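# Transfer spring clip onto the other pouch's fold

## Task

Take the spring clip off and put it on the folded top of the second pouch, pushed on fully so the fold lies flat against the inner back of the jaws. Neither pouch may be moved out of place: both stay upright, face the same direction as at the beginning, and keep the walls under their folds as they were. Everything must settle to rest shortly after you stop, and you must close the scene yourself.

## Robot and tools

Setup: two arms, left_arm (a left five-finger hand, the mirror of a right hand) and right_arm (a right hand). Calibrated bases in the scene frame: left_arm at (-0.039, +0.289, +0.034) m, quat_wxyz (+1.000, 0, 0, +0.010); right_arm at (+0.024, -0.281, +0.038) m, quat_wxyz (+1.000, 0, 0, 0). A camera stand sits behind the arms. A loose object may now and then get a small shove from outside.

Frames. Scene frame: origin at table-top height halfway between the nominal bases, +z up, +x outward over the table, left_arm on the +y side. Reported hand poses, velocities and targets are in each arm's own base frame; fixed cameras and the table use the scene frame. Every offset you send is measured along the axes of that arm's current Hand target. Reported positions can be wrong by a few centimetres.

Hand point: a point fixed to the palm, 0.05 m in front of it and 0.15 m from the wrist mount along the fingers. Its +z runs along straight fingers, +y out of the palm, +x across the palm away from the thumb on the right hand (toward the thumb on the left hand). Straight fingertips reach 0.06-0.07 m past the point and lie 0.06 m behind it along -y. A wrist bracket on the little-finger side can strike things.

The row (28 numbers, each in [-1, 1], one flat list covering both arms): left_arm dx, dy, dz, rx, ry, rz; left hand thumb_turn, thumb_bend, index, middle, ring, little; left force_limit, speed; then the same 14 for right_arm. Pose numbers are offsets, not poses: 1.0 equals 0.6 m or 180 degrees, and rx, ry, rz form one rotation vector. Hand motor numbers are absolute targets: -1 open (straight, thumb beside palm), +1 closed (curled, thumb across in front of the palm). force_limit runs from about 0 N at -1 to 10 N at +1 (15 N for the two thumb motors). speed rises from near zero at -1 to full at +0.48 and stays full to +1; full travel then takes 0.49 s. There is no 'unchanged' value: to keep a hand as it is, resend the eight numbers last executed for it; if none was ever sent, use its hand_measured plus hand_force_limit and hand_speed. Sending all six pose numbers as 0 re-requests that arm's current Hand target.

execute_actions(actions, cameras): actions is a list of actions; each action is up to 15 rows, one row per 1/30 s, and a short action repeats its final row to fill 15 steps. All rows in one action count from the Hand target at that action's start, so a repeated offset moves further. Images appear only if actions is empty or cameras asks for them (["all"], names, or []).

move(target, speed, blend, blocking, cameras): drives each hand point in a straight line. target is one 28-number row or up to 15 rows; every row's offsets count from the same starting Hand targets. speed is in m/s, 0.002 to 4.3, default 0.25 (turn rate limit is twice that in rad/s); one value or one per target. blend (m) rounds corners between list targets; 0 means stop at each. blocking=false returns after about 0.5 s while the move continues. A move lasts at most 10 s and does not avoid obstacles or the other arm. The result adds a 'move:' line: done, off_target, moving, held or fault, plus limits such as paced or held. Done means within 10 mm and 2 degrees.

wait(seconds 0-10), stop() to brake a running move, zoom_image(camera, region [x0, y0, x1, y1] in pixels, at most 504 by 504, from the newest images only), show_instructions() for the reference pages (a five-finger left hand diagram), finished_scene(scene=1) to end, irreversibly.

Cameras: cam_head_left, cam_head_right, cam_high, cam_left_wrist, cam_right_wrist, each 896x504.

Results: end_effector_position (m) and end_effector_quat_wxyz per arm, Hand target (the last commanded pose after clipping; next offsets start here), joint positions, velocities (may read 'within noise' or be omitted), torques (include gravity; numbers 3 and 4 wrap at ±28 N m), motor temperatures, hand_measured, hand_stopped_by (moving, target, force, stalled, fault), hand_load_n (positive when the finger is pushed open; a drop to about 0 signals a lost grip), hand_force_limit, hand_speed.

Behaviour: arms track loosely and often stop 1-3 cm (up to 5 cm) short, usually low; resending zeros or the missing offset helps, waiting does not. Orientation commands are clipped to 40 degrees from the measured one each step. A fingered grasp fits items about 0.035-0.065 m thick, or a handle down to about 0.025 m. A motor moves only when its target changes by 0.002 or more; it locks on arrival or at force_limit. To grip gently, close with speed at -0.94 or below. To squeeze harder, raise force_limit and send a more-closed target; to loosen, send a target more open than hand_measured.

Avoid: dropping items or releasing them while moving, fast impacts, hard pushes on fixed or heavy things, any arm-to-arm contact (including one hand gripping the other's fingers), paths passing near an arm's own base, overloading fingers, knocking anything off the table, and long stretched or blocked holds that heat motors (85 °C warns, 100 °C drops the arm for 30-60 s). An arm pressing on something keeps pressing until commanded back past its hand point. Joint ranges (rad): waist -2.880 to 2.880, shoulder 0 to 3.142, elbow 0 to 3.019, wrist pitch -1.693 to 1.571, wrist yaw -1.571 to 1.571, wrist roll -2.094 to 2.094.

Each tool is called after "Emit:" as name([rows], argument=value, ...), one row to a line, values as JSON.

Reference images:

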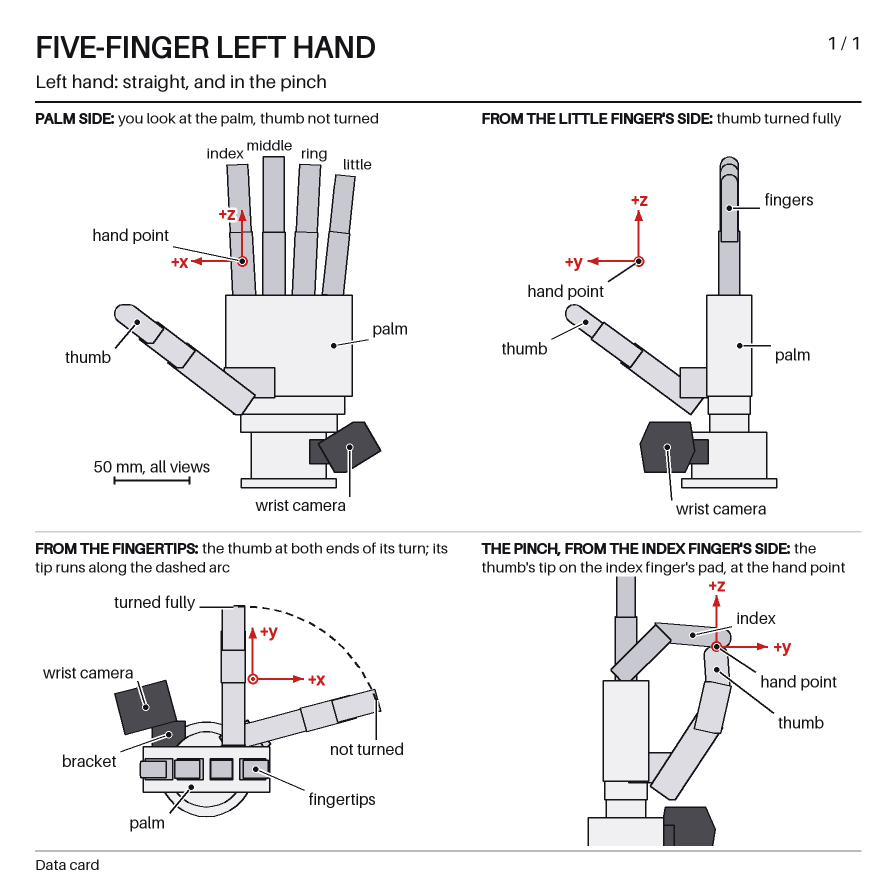

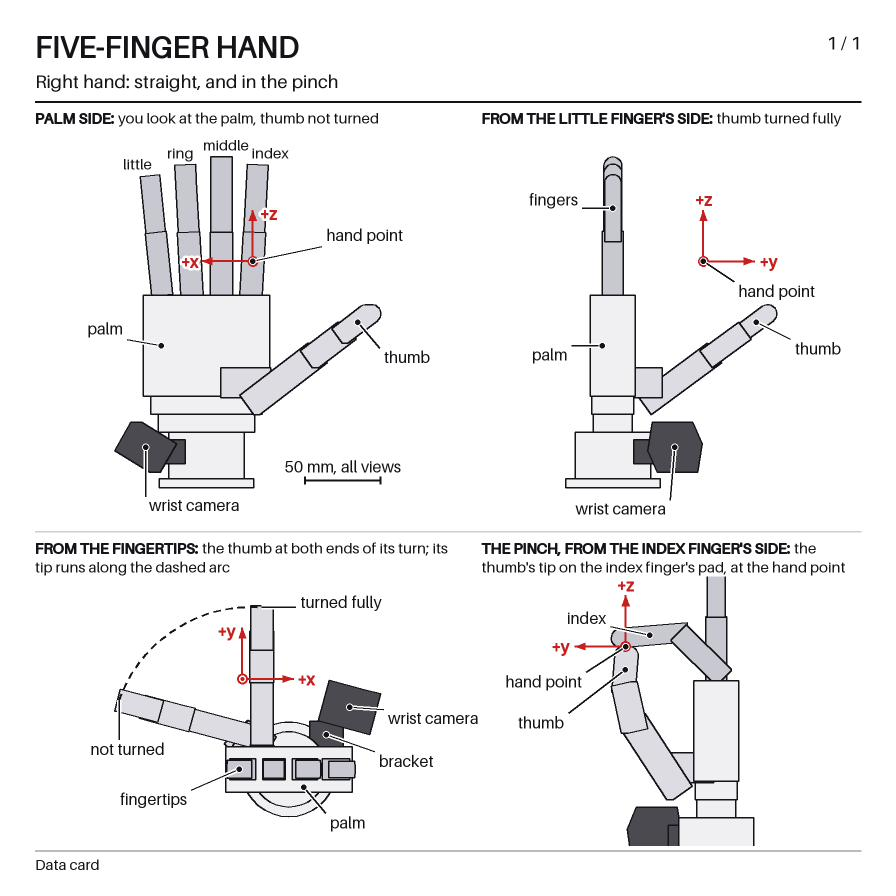

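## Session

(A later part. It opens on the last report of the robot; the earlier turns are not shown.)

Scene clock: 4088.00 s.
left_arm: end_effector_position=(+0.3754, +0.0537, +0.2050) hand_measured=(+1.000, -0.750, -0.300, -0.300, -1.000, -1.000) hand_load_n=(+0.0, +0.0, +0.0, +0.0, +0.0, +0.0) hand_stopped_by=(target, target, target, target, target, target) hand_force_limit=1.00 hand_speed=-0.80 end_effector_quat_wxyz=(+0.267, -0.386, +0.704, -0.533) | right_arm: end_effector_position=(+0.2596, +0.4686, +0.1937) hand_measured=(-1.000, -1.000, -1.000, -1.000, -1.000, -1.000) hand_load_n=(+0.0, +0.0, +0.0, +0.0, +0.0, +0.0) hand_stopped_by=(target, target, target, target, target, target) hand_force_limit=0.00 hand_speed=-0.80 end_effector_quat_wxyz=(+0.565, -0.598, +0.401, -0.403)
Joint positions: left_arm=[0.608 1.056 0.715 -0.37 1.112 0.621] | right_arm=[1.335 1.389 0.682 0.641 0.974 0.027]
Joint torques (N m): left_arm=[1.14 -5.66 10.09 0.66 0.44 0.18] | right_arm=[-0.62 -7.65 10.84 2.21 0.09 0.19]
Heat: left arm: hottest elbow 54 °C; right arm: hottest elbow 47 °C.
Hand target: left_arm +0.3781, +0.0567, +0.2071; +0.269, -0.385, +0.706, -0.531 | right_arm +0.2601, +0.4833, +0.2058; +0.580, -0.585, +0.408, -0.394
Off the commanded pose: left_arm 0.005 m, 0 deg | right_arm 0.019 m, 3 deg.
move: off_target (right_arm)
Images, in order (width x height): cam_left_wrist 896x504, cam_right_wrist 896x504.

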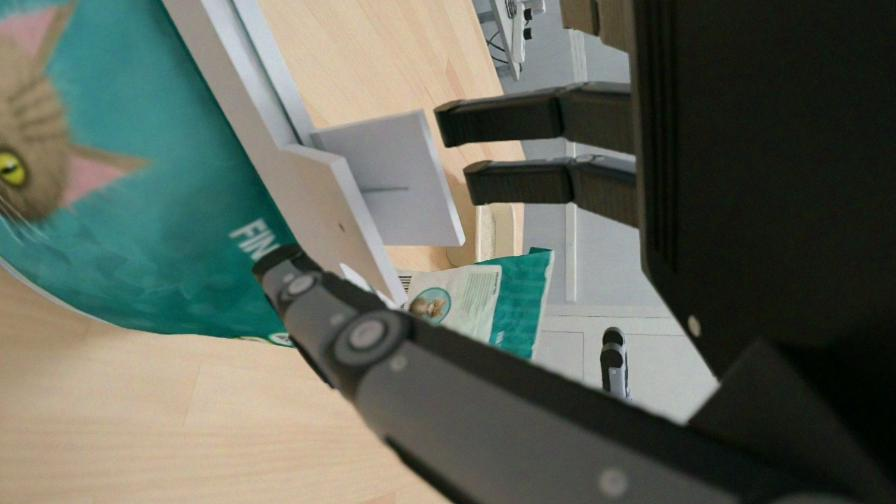

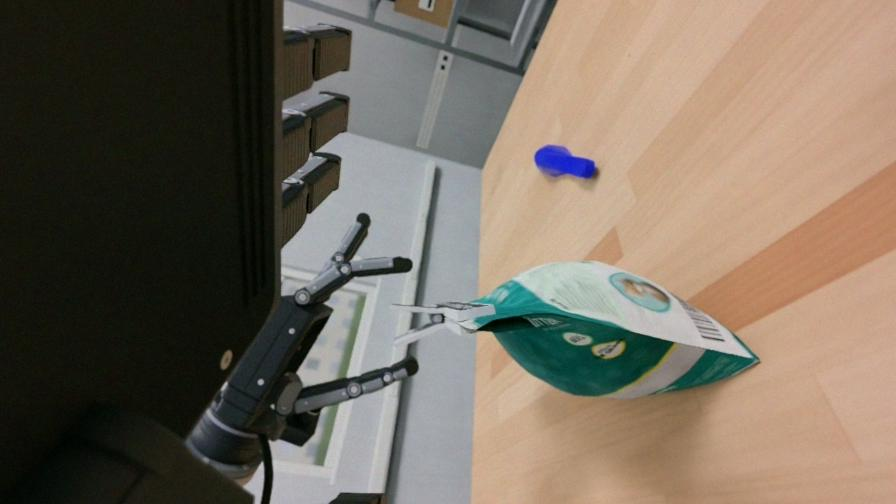

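Emit:
move(target=[0,0,0,0,0,0,1,-1,-0.7,-0.7,-1,-1,1.0,-0.6, 0,0,0,0,0,0,-1,-1,-1,-1,-1,-1,0,-0.8], speed=0.03, cameras=["cam_right_wrist", "cam_left_wrist"])

Scene clock: 4094.60 s.
left_arm: end_effector_position=(+0.3754, +0.0537, +0.2049) hand_measured=(+1.000, -1.000, -0.700, -0.700, -1.000, -1.000) hand_load_n=(+0.0, +0.0, +0.0, +0.0, +0.0, +0.0) hand_stopped_by=(target, target, target, target, target, target) hand_force_limit=1.00 hand_speed=-0.60 end_effector_quat_wxyz=(+0.267, -0.385, +0.704, -0.533) | right_arm: end_effector_position=(+0.2596, +0.4686, +0.1937) hand_measured=(-1.000, -1.000, -1.000, -1.000, -1.000, -1.000) hand_load_n=(+0.0, +0.0, +0.0, +0.0, +0.0, +0.0) hand_stopped_by=(target, target, target, target, target, target) hand_force_limit=0.00 hand_speed=-0.80 end_effector_quat_wxyz=(+0.565, -0.598, +0.401, -0.403)
Joint positions: left_arm=[0.608 1.056 0.715 -0.37 1.112 0.621] | right_arm=[1.335 1.389 0.682 0.641 0.974 0.027]
Joint torques (N m): left_arm=[1.44 -6.18 10.03 0.69 0.42 0.19] | right_arm=[-0.91 -7.53 11.08 2.17 0.08 0.16]
Heat: left arm: hottest elbow 54 °C; right arm: hottest elbow 47 °C.
Hand target: left_arm +0.3781, +0.0568, +0.2070; +0.269, -0.385, +0.706, -0.531 | right_arm +0.2601, +0.4833, +0.2058; +0.580, -0.585, +0.408, -0.394
Off the commanded pose: left_arm 0.005 m, 0 deg | right_arm 0.019 m, 3 deg.
move: off_target (right_arm)
Images, in order (width x height): cam_left_wrist 896x504, cam_right_wrist 896x504.

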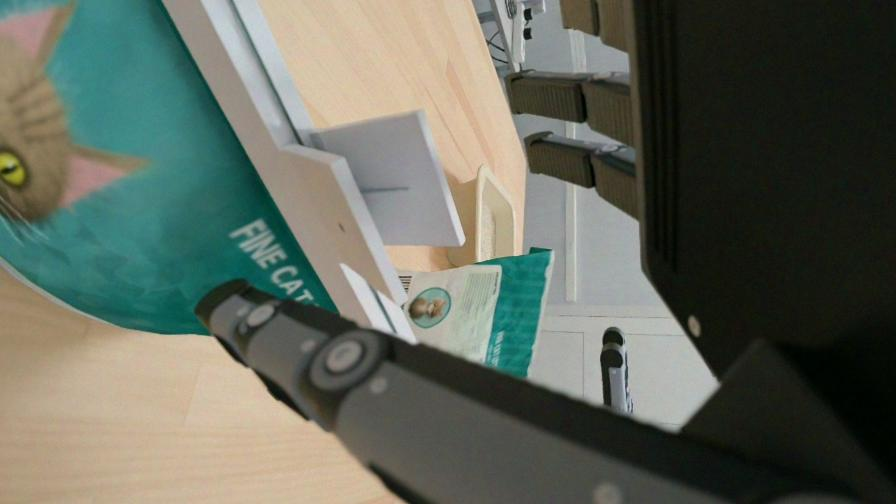

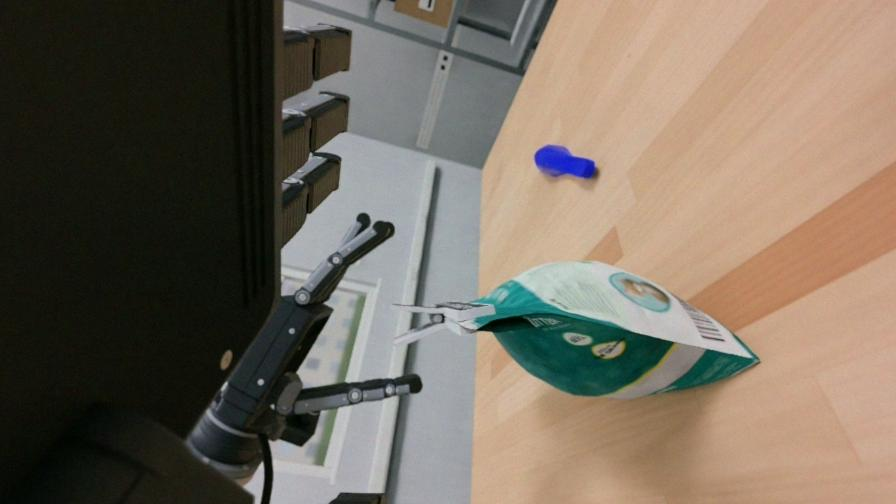

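Emit:
move(target=[0.0014,-0.0479,-0.0147,0,0,0,1,-1,-0.7,-0.7,-1,-1,1.0,-0.6, 0,0,0,0,0,0,-1,-1,-1,-1,-1,-1,0,-0.8], speed=0.06, cameras=["cam_right_wrist", "cam_left_wrist"])

Scene clock: 4097.50 s.
left_arm: end_effector_position=(+0.3692, +0.0494, +0.2179) hand_measured=(+1.000, -1.000, -0.700, -0.700, -1.000, -1.000) hand_load_n=(+0.0, +0.0, +0.0, +0.0, +0.0, +0.0) hand_stopped_by=(target, target, target, target, target, target) hand_force_limit=1.00 hand_speed=-0.60 end_effector_quat_wxyz=(+0.251, -0.397, +0.702, -0.535) | right_arm: end_effector_position=(+0.2596, +0.4686, +0.1937) hand_measured=(-1.000, -1.000, -1.000, -1.000, -1.000, -1.000) hand_load_n=(+0.0, +0.0, +0.0, +0.0, +0.0, -0.5) hand_stopped_by=(target, target, target, target, target, target) hand_force_limit=0.00 hand_speed=-0.80 end_effector_quat_wxyz=(+0.565, -0.598, +0.401, -0.403)
Joint positions: left_arm=[0.608 1.036 0.747 -0.462 1.112 0.621] | right_arm=[1.335 1.389 0.682 0.641 0.974 0.027]
Joint torques (N m): left_arm=[0.56 -6.83 12.83 0.55 0.49 0.19] | right_arm=[-0.38 -7.36 10.86 2.02 0.1 0.21]
Heat: left arm: hottest elbow 54 °C; right arm: hottest elbow 47 °C.
Hand target: left_arm +0.3780, +0.0567, +0.2370; +0.269, -0.385, +0.706, -0.531 | right_arm +0.2601, +0.4833, +0.2058; +0.580, -0.585, +0.408, -0.394
Off the commanded pose: left_arm 0.022 m, 3 deg | right_arm 0.019 m, 3 deg.
move: off_target (left_arm, right_arm)
Images, in order (width x height): cam_left_wrist 896x504, cam_right_wrist 896x504.

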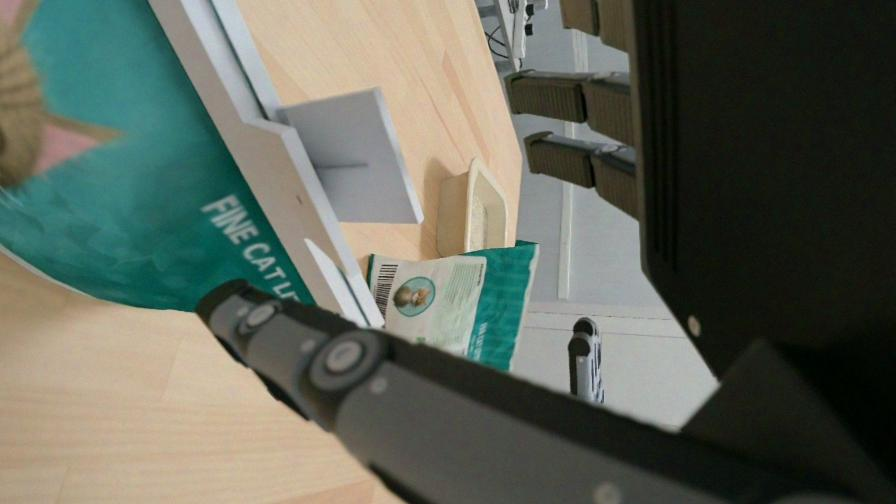

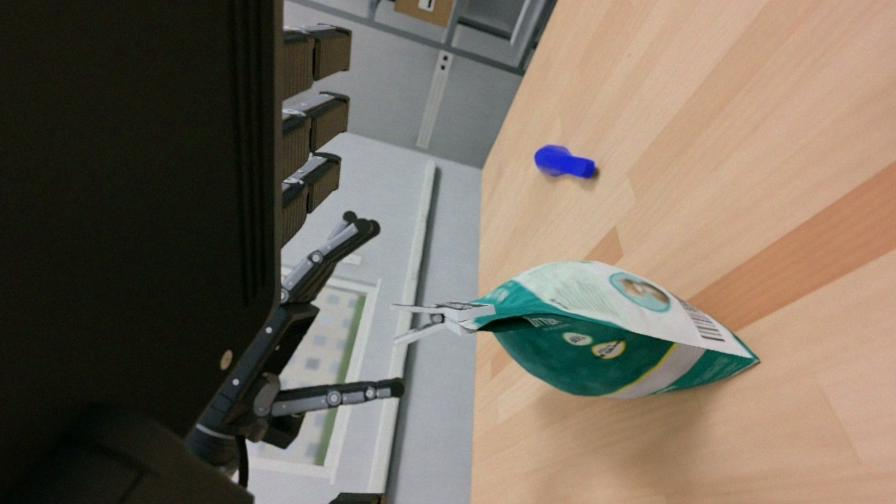

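Emit:
move(target=[0.0029,-0.0957,-0.0293,0,0,0,1,-1,-0.7,-0.7,-1,-1,1.0,-0.6, 0,0,0,0,0,0,-1,-1,-1,-1,-1,-1,0,-0.8], speed=0.08, cameras=["cam_right_wrist", "cam_left_wrist"])

Scene clock: 4105.67 s.
left_arm: end_effector_position=(+0.3711, +0.0507, +0.2760) hand_measured=(+1.000, -1.000, -0.700, -0.700, -1.000, -1.000) hand_load_n=(+0.0, +0.0, +0.0, +0.0, +0.0, +0.0) hand_stopped_by=(target, target, target, target, target, target) hand_force_limit=1.00 hand_speed=-0.60 end_effector_quat_wxyz=(+0.250, -0.398, +0.702, -0.535) | right_arm: end_effector_position=(+0.2596, +0.4686, +0.1937) hand_measured=(-1.000, -1.000, -1.000, -1.000, -1.000, -1.000) hand_load_n=(-0.5, +0.0, +0.0, +0.0, +0.0, +0.0) hand_stopped_by=(target, target, target, target, target, target) hand_force_limit=0.00 hand_speed=-0.80 end_effector_quat_wxyz=(+0.565, -0.598, +0.401, -0.403)
Joint positions: left_arm=[0.608 1.007 0.885 -0.631 1.112 0.621] | right_arm=[1.335 1.389 0.682 0.641 0.974 0.027]
Joint torques (N m): left_arm=[0.79 -6.42 13.44 0.64 0.46 0.18] | right_arm=[-1.03 -7.41 10.92 1.98 0.08 0.18]
Motor temperatures (°C): left_arm=[26 33 58 29 27 29] | right_arm=[28 27 47 25 28 27]
Heat: left arm: hottest elbow 58 °C; right arm: hottest elbow 47 °C.
Hand target: left_arm +0.3780, +0.0568, +0.2971; +0.269, -0.385, +0.706, -0.531 | right_arm +0.2601, +0.4833, +0.2058; +0.580, -0.585, +0.408, -0.394
Off the commanded pose: left_arm 0.023 m, 3 deg | right_arm 0.019 m, 3 deg.
move: off_target (left_arm, right_arm)
Images, in order (width x height): cam_left_wrist 896x504, cam_right_wrist 896x504.

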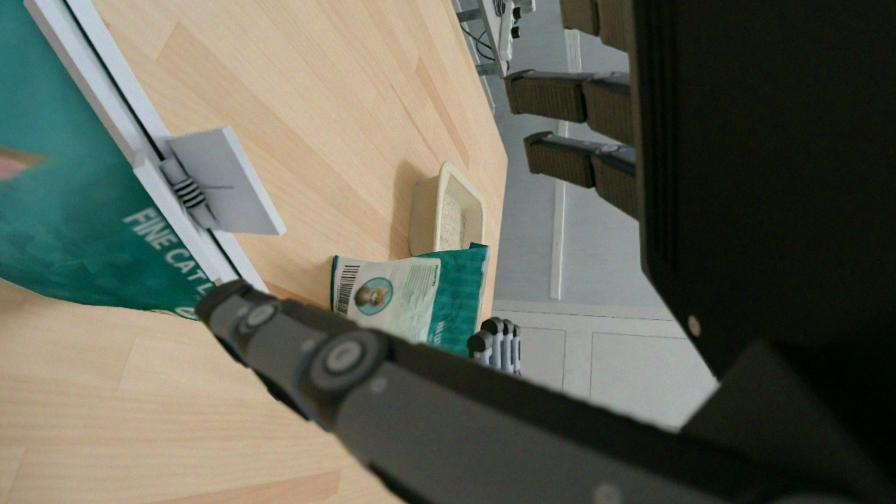

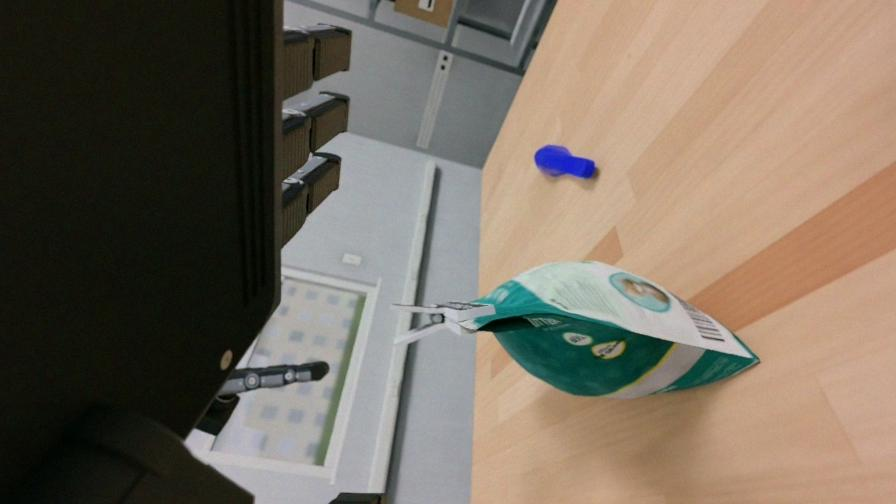

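Emit:
zoom_image(camera="cam_right_wrist", region=[380, 270, 530, 375])

Emit:
zoom_image(camera="cam_left_wrist", region=[0, 0, 330, 320])

Scaled by 3.360 from the camera's 896x504 image, which has a finer 1280x720 frame.

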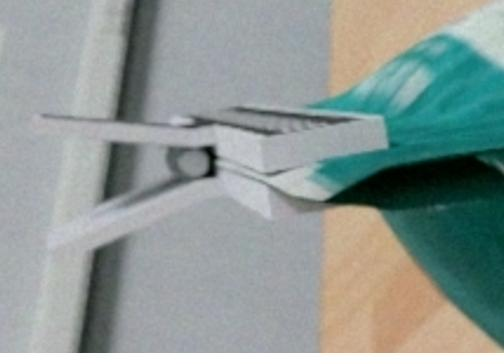

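Scaled by 1.527 from the camera's 896x504 image, which has a finer 1280x720 frame.

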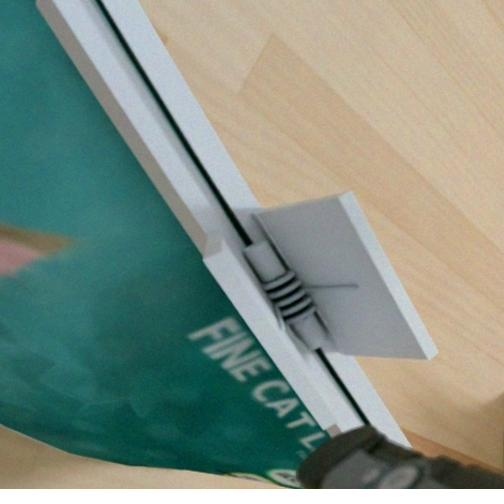

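Emit:
zoom_image(camera="cam_left_wrist", region=[60, 30, 200, 170])

Emit:
zoom_image(camera="cam_left_wrist", region=[140, 150, 280, 300])

Scaled by 3.600 from the camera's 896x504 image, which has a finer 1280x720 frame.

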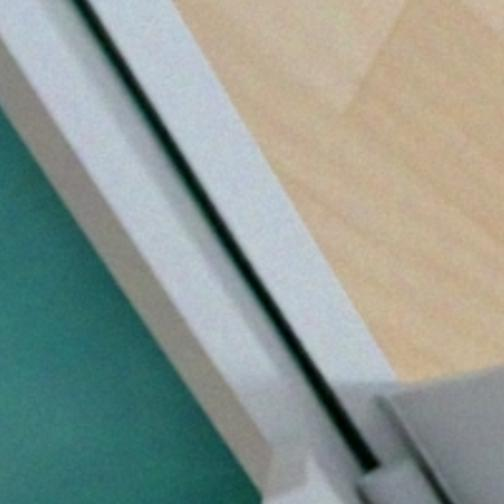

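Scaled by 3.360 from the camera's 896x504 image, which has a finer 1280x720 frame.

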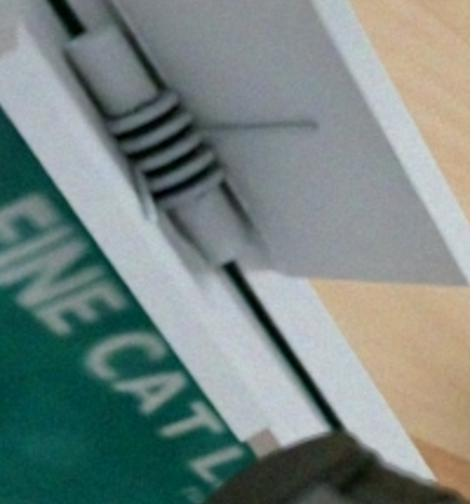

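Emit:
move(target=[0.001,-0.0708,0.1178,0,0,0,1,-1,-0.7,-0.7,-1,-1,1.0,-0.6, 0,0,0,0,0,0,-1,-1,-1,-1,-1,-1,0,-0.8], speed=0.08, cameras=["cam_right_wrist", "cam_left_wrist"])

Scene clock: 4153.87 s.
left_arm: end_effector_position=(+0.4303, +0.0095, +0.2948) hand_measured=(+1.000, -1.000, -0.700, -0.700, -1.000, -1.000) hand_load_n=(+0.0, +0.0, +0.0, +0.0, +0.0, +0.0) hand_stopped_by=(target, target, target, target, target, target) hand_force_limit=1.00 hand_speed=-0.60 end_effector_quat_wxyz=(+0.251, -0.398, +0.707, -0.527) | right_arm: end_effector_position=(+0.2596, +0.4686, +0.1937) hand_measured=(-1.000, -1.000, -1.000, -1.000, -1.000, -1.000) hand_load_n=(+0.0, +0.0, -0.5, +0.0, +0.0, +0.0) hand_stopped_by=(target, target, target, target, target, target) hand_force_limit=0.00 hand_speed=-0.80 end_effector_quat_wxyz=(+0.565, -0.598, +0.401, -0.403)
Joint positions: left_arm=[0.402 1.072 0.956 -0.452 0.938 0.406] | right_arm=[1.335 1.389 0.682 0.641 0.974 0.027]
Joint torques (N m): left_arm=[0.73 -7 13.76 1.77 0.25 -0.04] | right_arm=[-0.97 -7.65 11.06 2.09 0.08 0.18]
Motor temperatures (°C): left_arm=[26 33 61 29 27 29] | right_arm=[28 27 47 25 28 27]
Heat: left arm: hottest elbow 61 °C; right arm: hottest elbow 47 °C.
Hand target: left_arm +0.4443, +0.0120, +0.3171; +0.269, -0.385, +0.706, -0.531 | right_arm +0.2601, +0.4833, +0.2058; +0.580, -0.585, +0.408, -0.394
Off the commanded pose: left_arm 0.026 m, 3 deg | right_arm 0.019 m, 3 deg.
move: off_target (left_arm, right_arm)
Images, in order (width x height): cam_left_wrist 896x504, cam_right_wrist 896x504.

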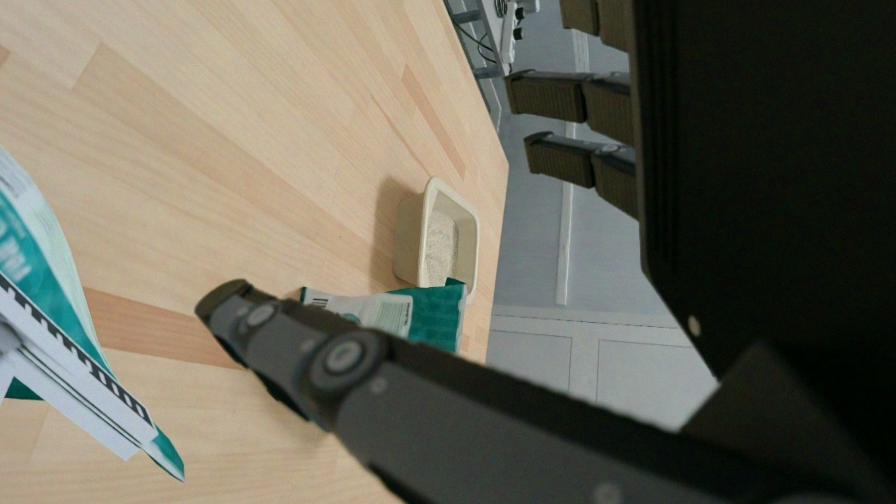

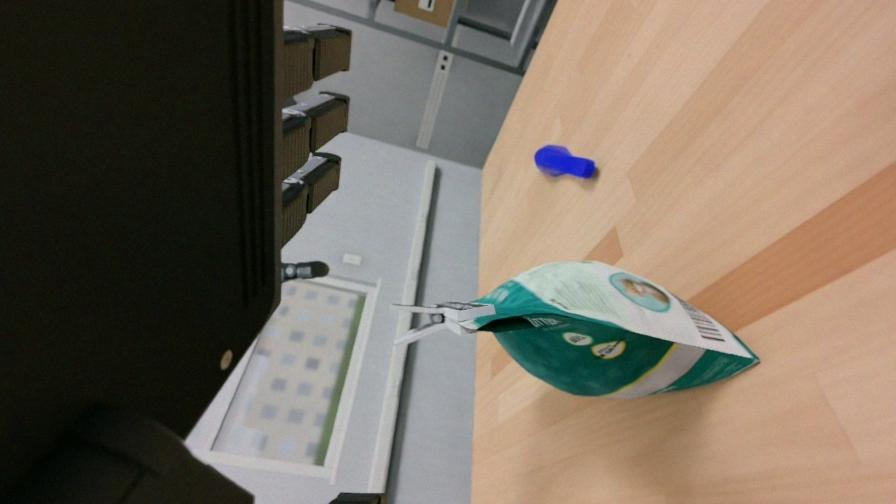

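Emit:
zoom_image(camera="cam_left_wrist", region=[0, 260, 200, 500])

Scaled by 2.100 from the camera's 896x504 image, which has a finer 1280x720 frame.

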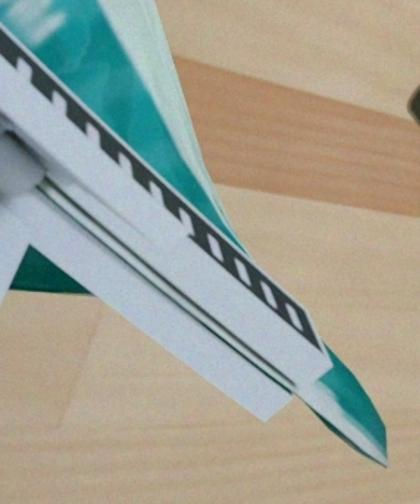

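Emit:
zoom_image(camera="cam_left_wrist", region=[10, 330, 110, 430])

Emit:
zoom_image(camera="cam_left_wrist", region=[90, 390, 190, 490])

Scaled by 5.040 from the camera's 896x504 image, which has a finer 1280x720 frame.

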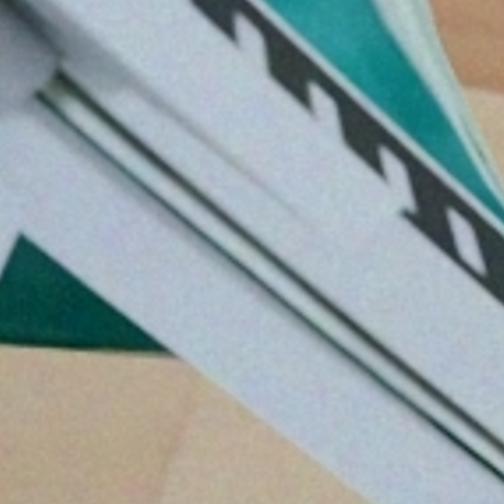

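Scaled by 5.040 from the camera's 896x504 image, which has a finer 1280x720 frame.

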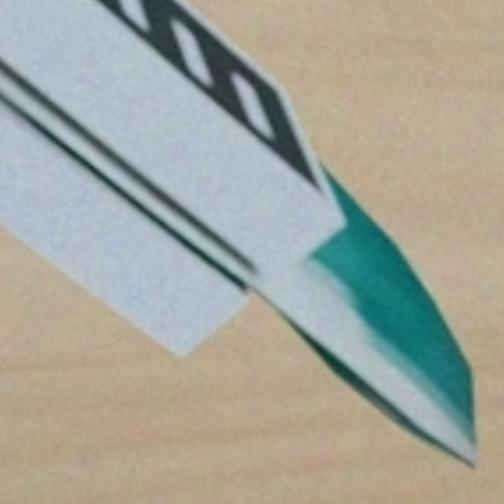

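Emit:
move(target=[0.002,-0.0055,-0.2012,0,0,0,1,-1,-0.7,-0.7,-1,-1,1.0,-0.6, 0,0,0,0,0,0,-1,-1,-1,-1,-1,-1,0,-0.8], speed=0.12, cameras=["all"])

Scene clock: 4166.03 s.
left_arm: end_effector_position=(+0.3441, +0.0686, +0.3379) hand_measured=(+1.000, -1.000, -0.700, -0.700, -1.000, -1.000) hand_load_n=(+0.0, +0.0, +0.0, -0.5, +0.0, -0.5) hand_stopped_by=(target, target, target, target, target, target) hand_force_limit=1.00 hand_speed=-0.60 end_effector_quat_wxyz=(+0.254, -0.395, +0.703, -0.534) | right_arm: end_effector_position=(+0.2596, +0.4686, +0.1937) hand_measured=(-1.000, -1.000, -1.000, -1.000, -1.000, -1.000) hand_load_n=(+0.0, +0.0, +0.0, +0.0, +0.0, +0.0) hand_stopped_by=(target, target, target, target, target, target) hand_force_limit=0.00 hand_speed=-0.80 end_effector_quat_wxyz=(+0.565, -0.598, +0.401, -0.403)
Joint positions: left_arm=[0.708 0.994 1.06 -0.976 1.18 0.804] | right_arm=[1.335 1.389 0.682 0.641 0.974 0.027]
Joint torques (N m): left_arm=[1.44 -5.3 13.33 0.46 0.87 0.16] | right_arm=[-0.67 -7.36 10.88 1.8 0.05 0.17]
Motor temperatures (°C): left_arm=[26 33 64 29 27 29] | right_arm=[28 27 47 25 28 27]
Heat: left arm: hottest elbow 64 °C; right arm: hottest elbow 47 °C.
Hand target: left_arm +0.3494, +0.0759, +0.3555; +0.269, -0.385, +0.706, -0.531 | right_arm +0.2601, +0.4833, +0.2058; +0.580, -0.585, +0.408, -0.394
Off the commanded pose: left_arm 0.020 m, 2 deg | right_arm 0.019 m, 3 deg.
move: off_target (left_arm, right_arm)

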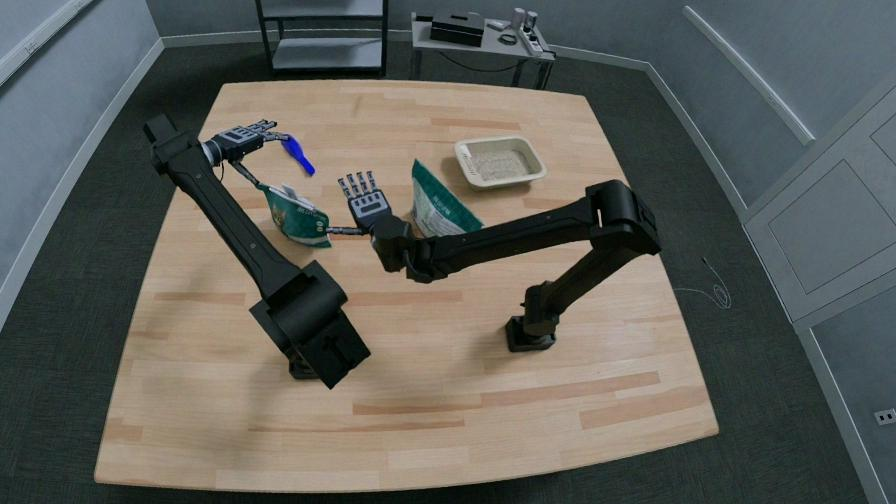

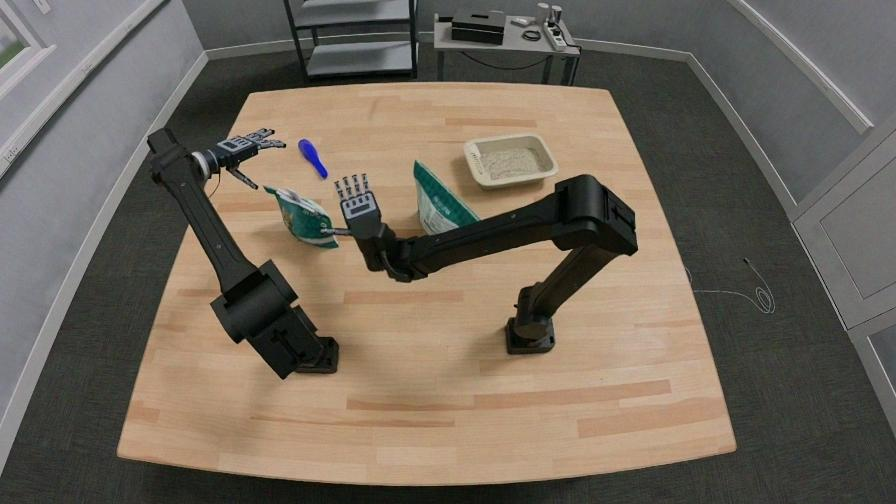

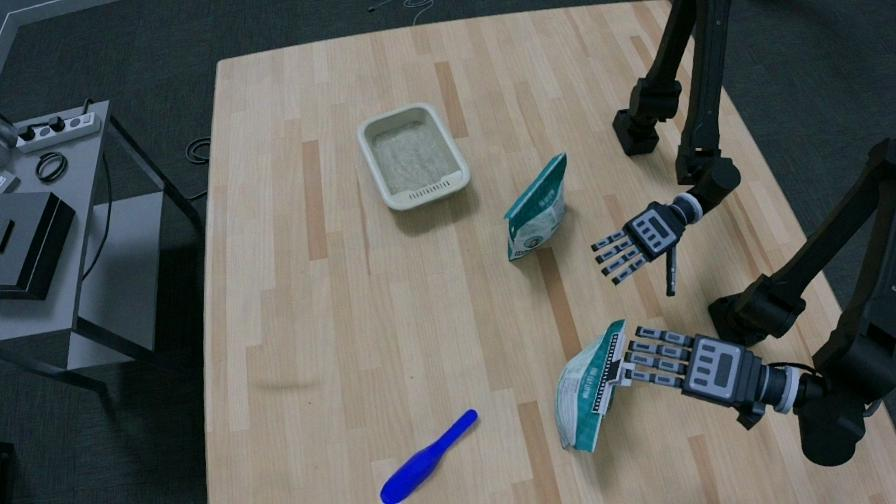

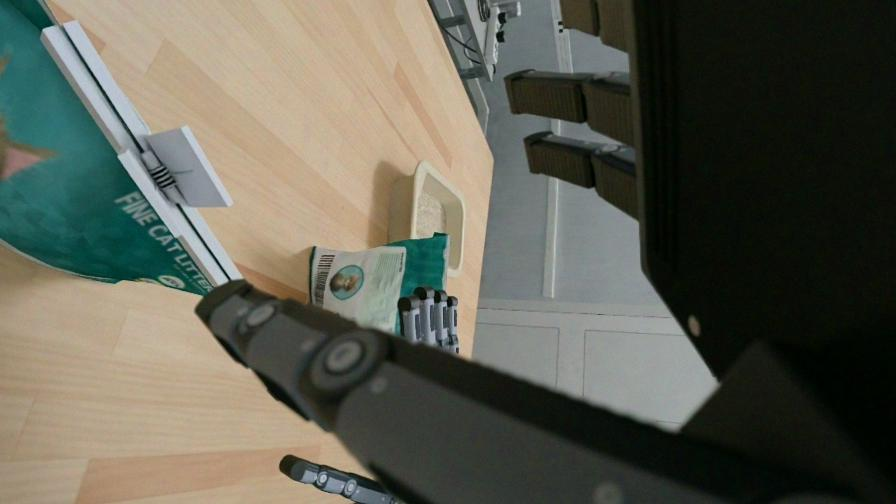

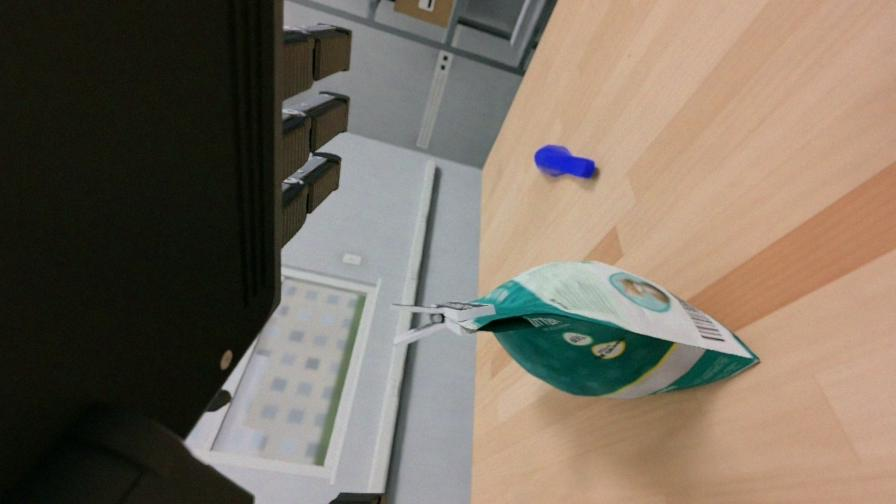

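Emit:
zoom_image(camera="cam_left_wrist", region=[30, 10, 160, 140])

Emit:
zoom_image(camera="cam_high", region=[480, 130, 700, 470])

Scaled by 3.877 from the camera's 896x504 image, which has a finer 1280x720 frame.

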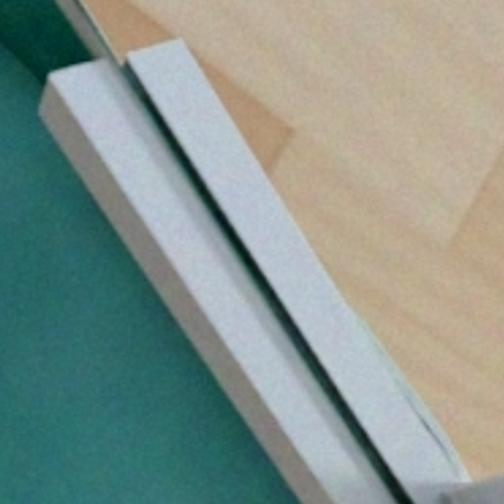

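Scaled by 1.482 from the camera's 896x504 image, which has a finer 1280x720 frame.

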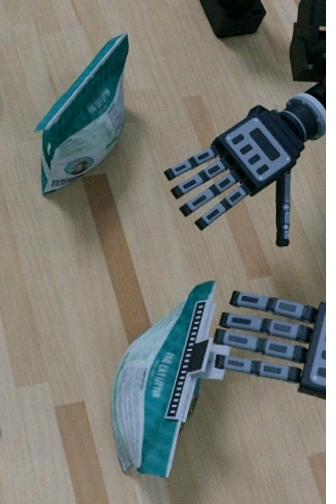

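Emit:
finished_scene()

The scene is finished: the task was done.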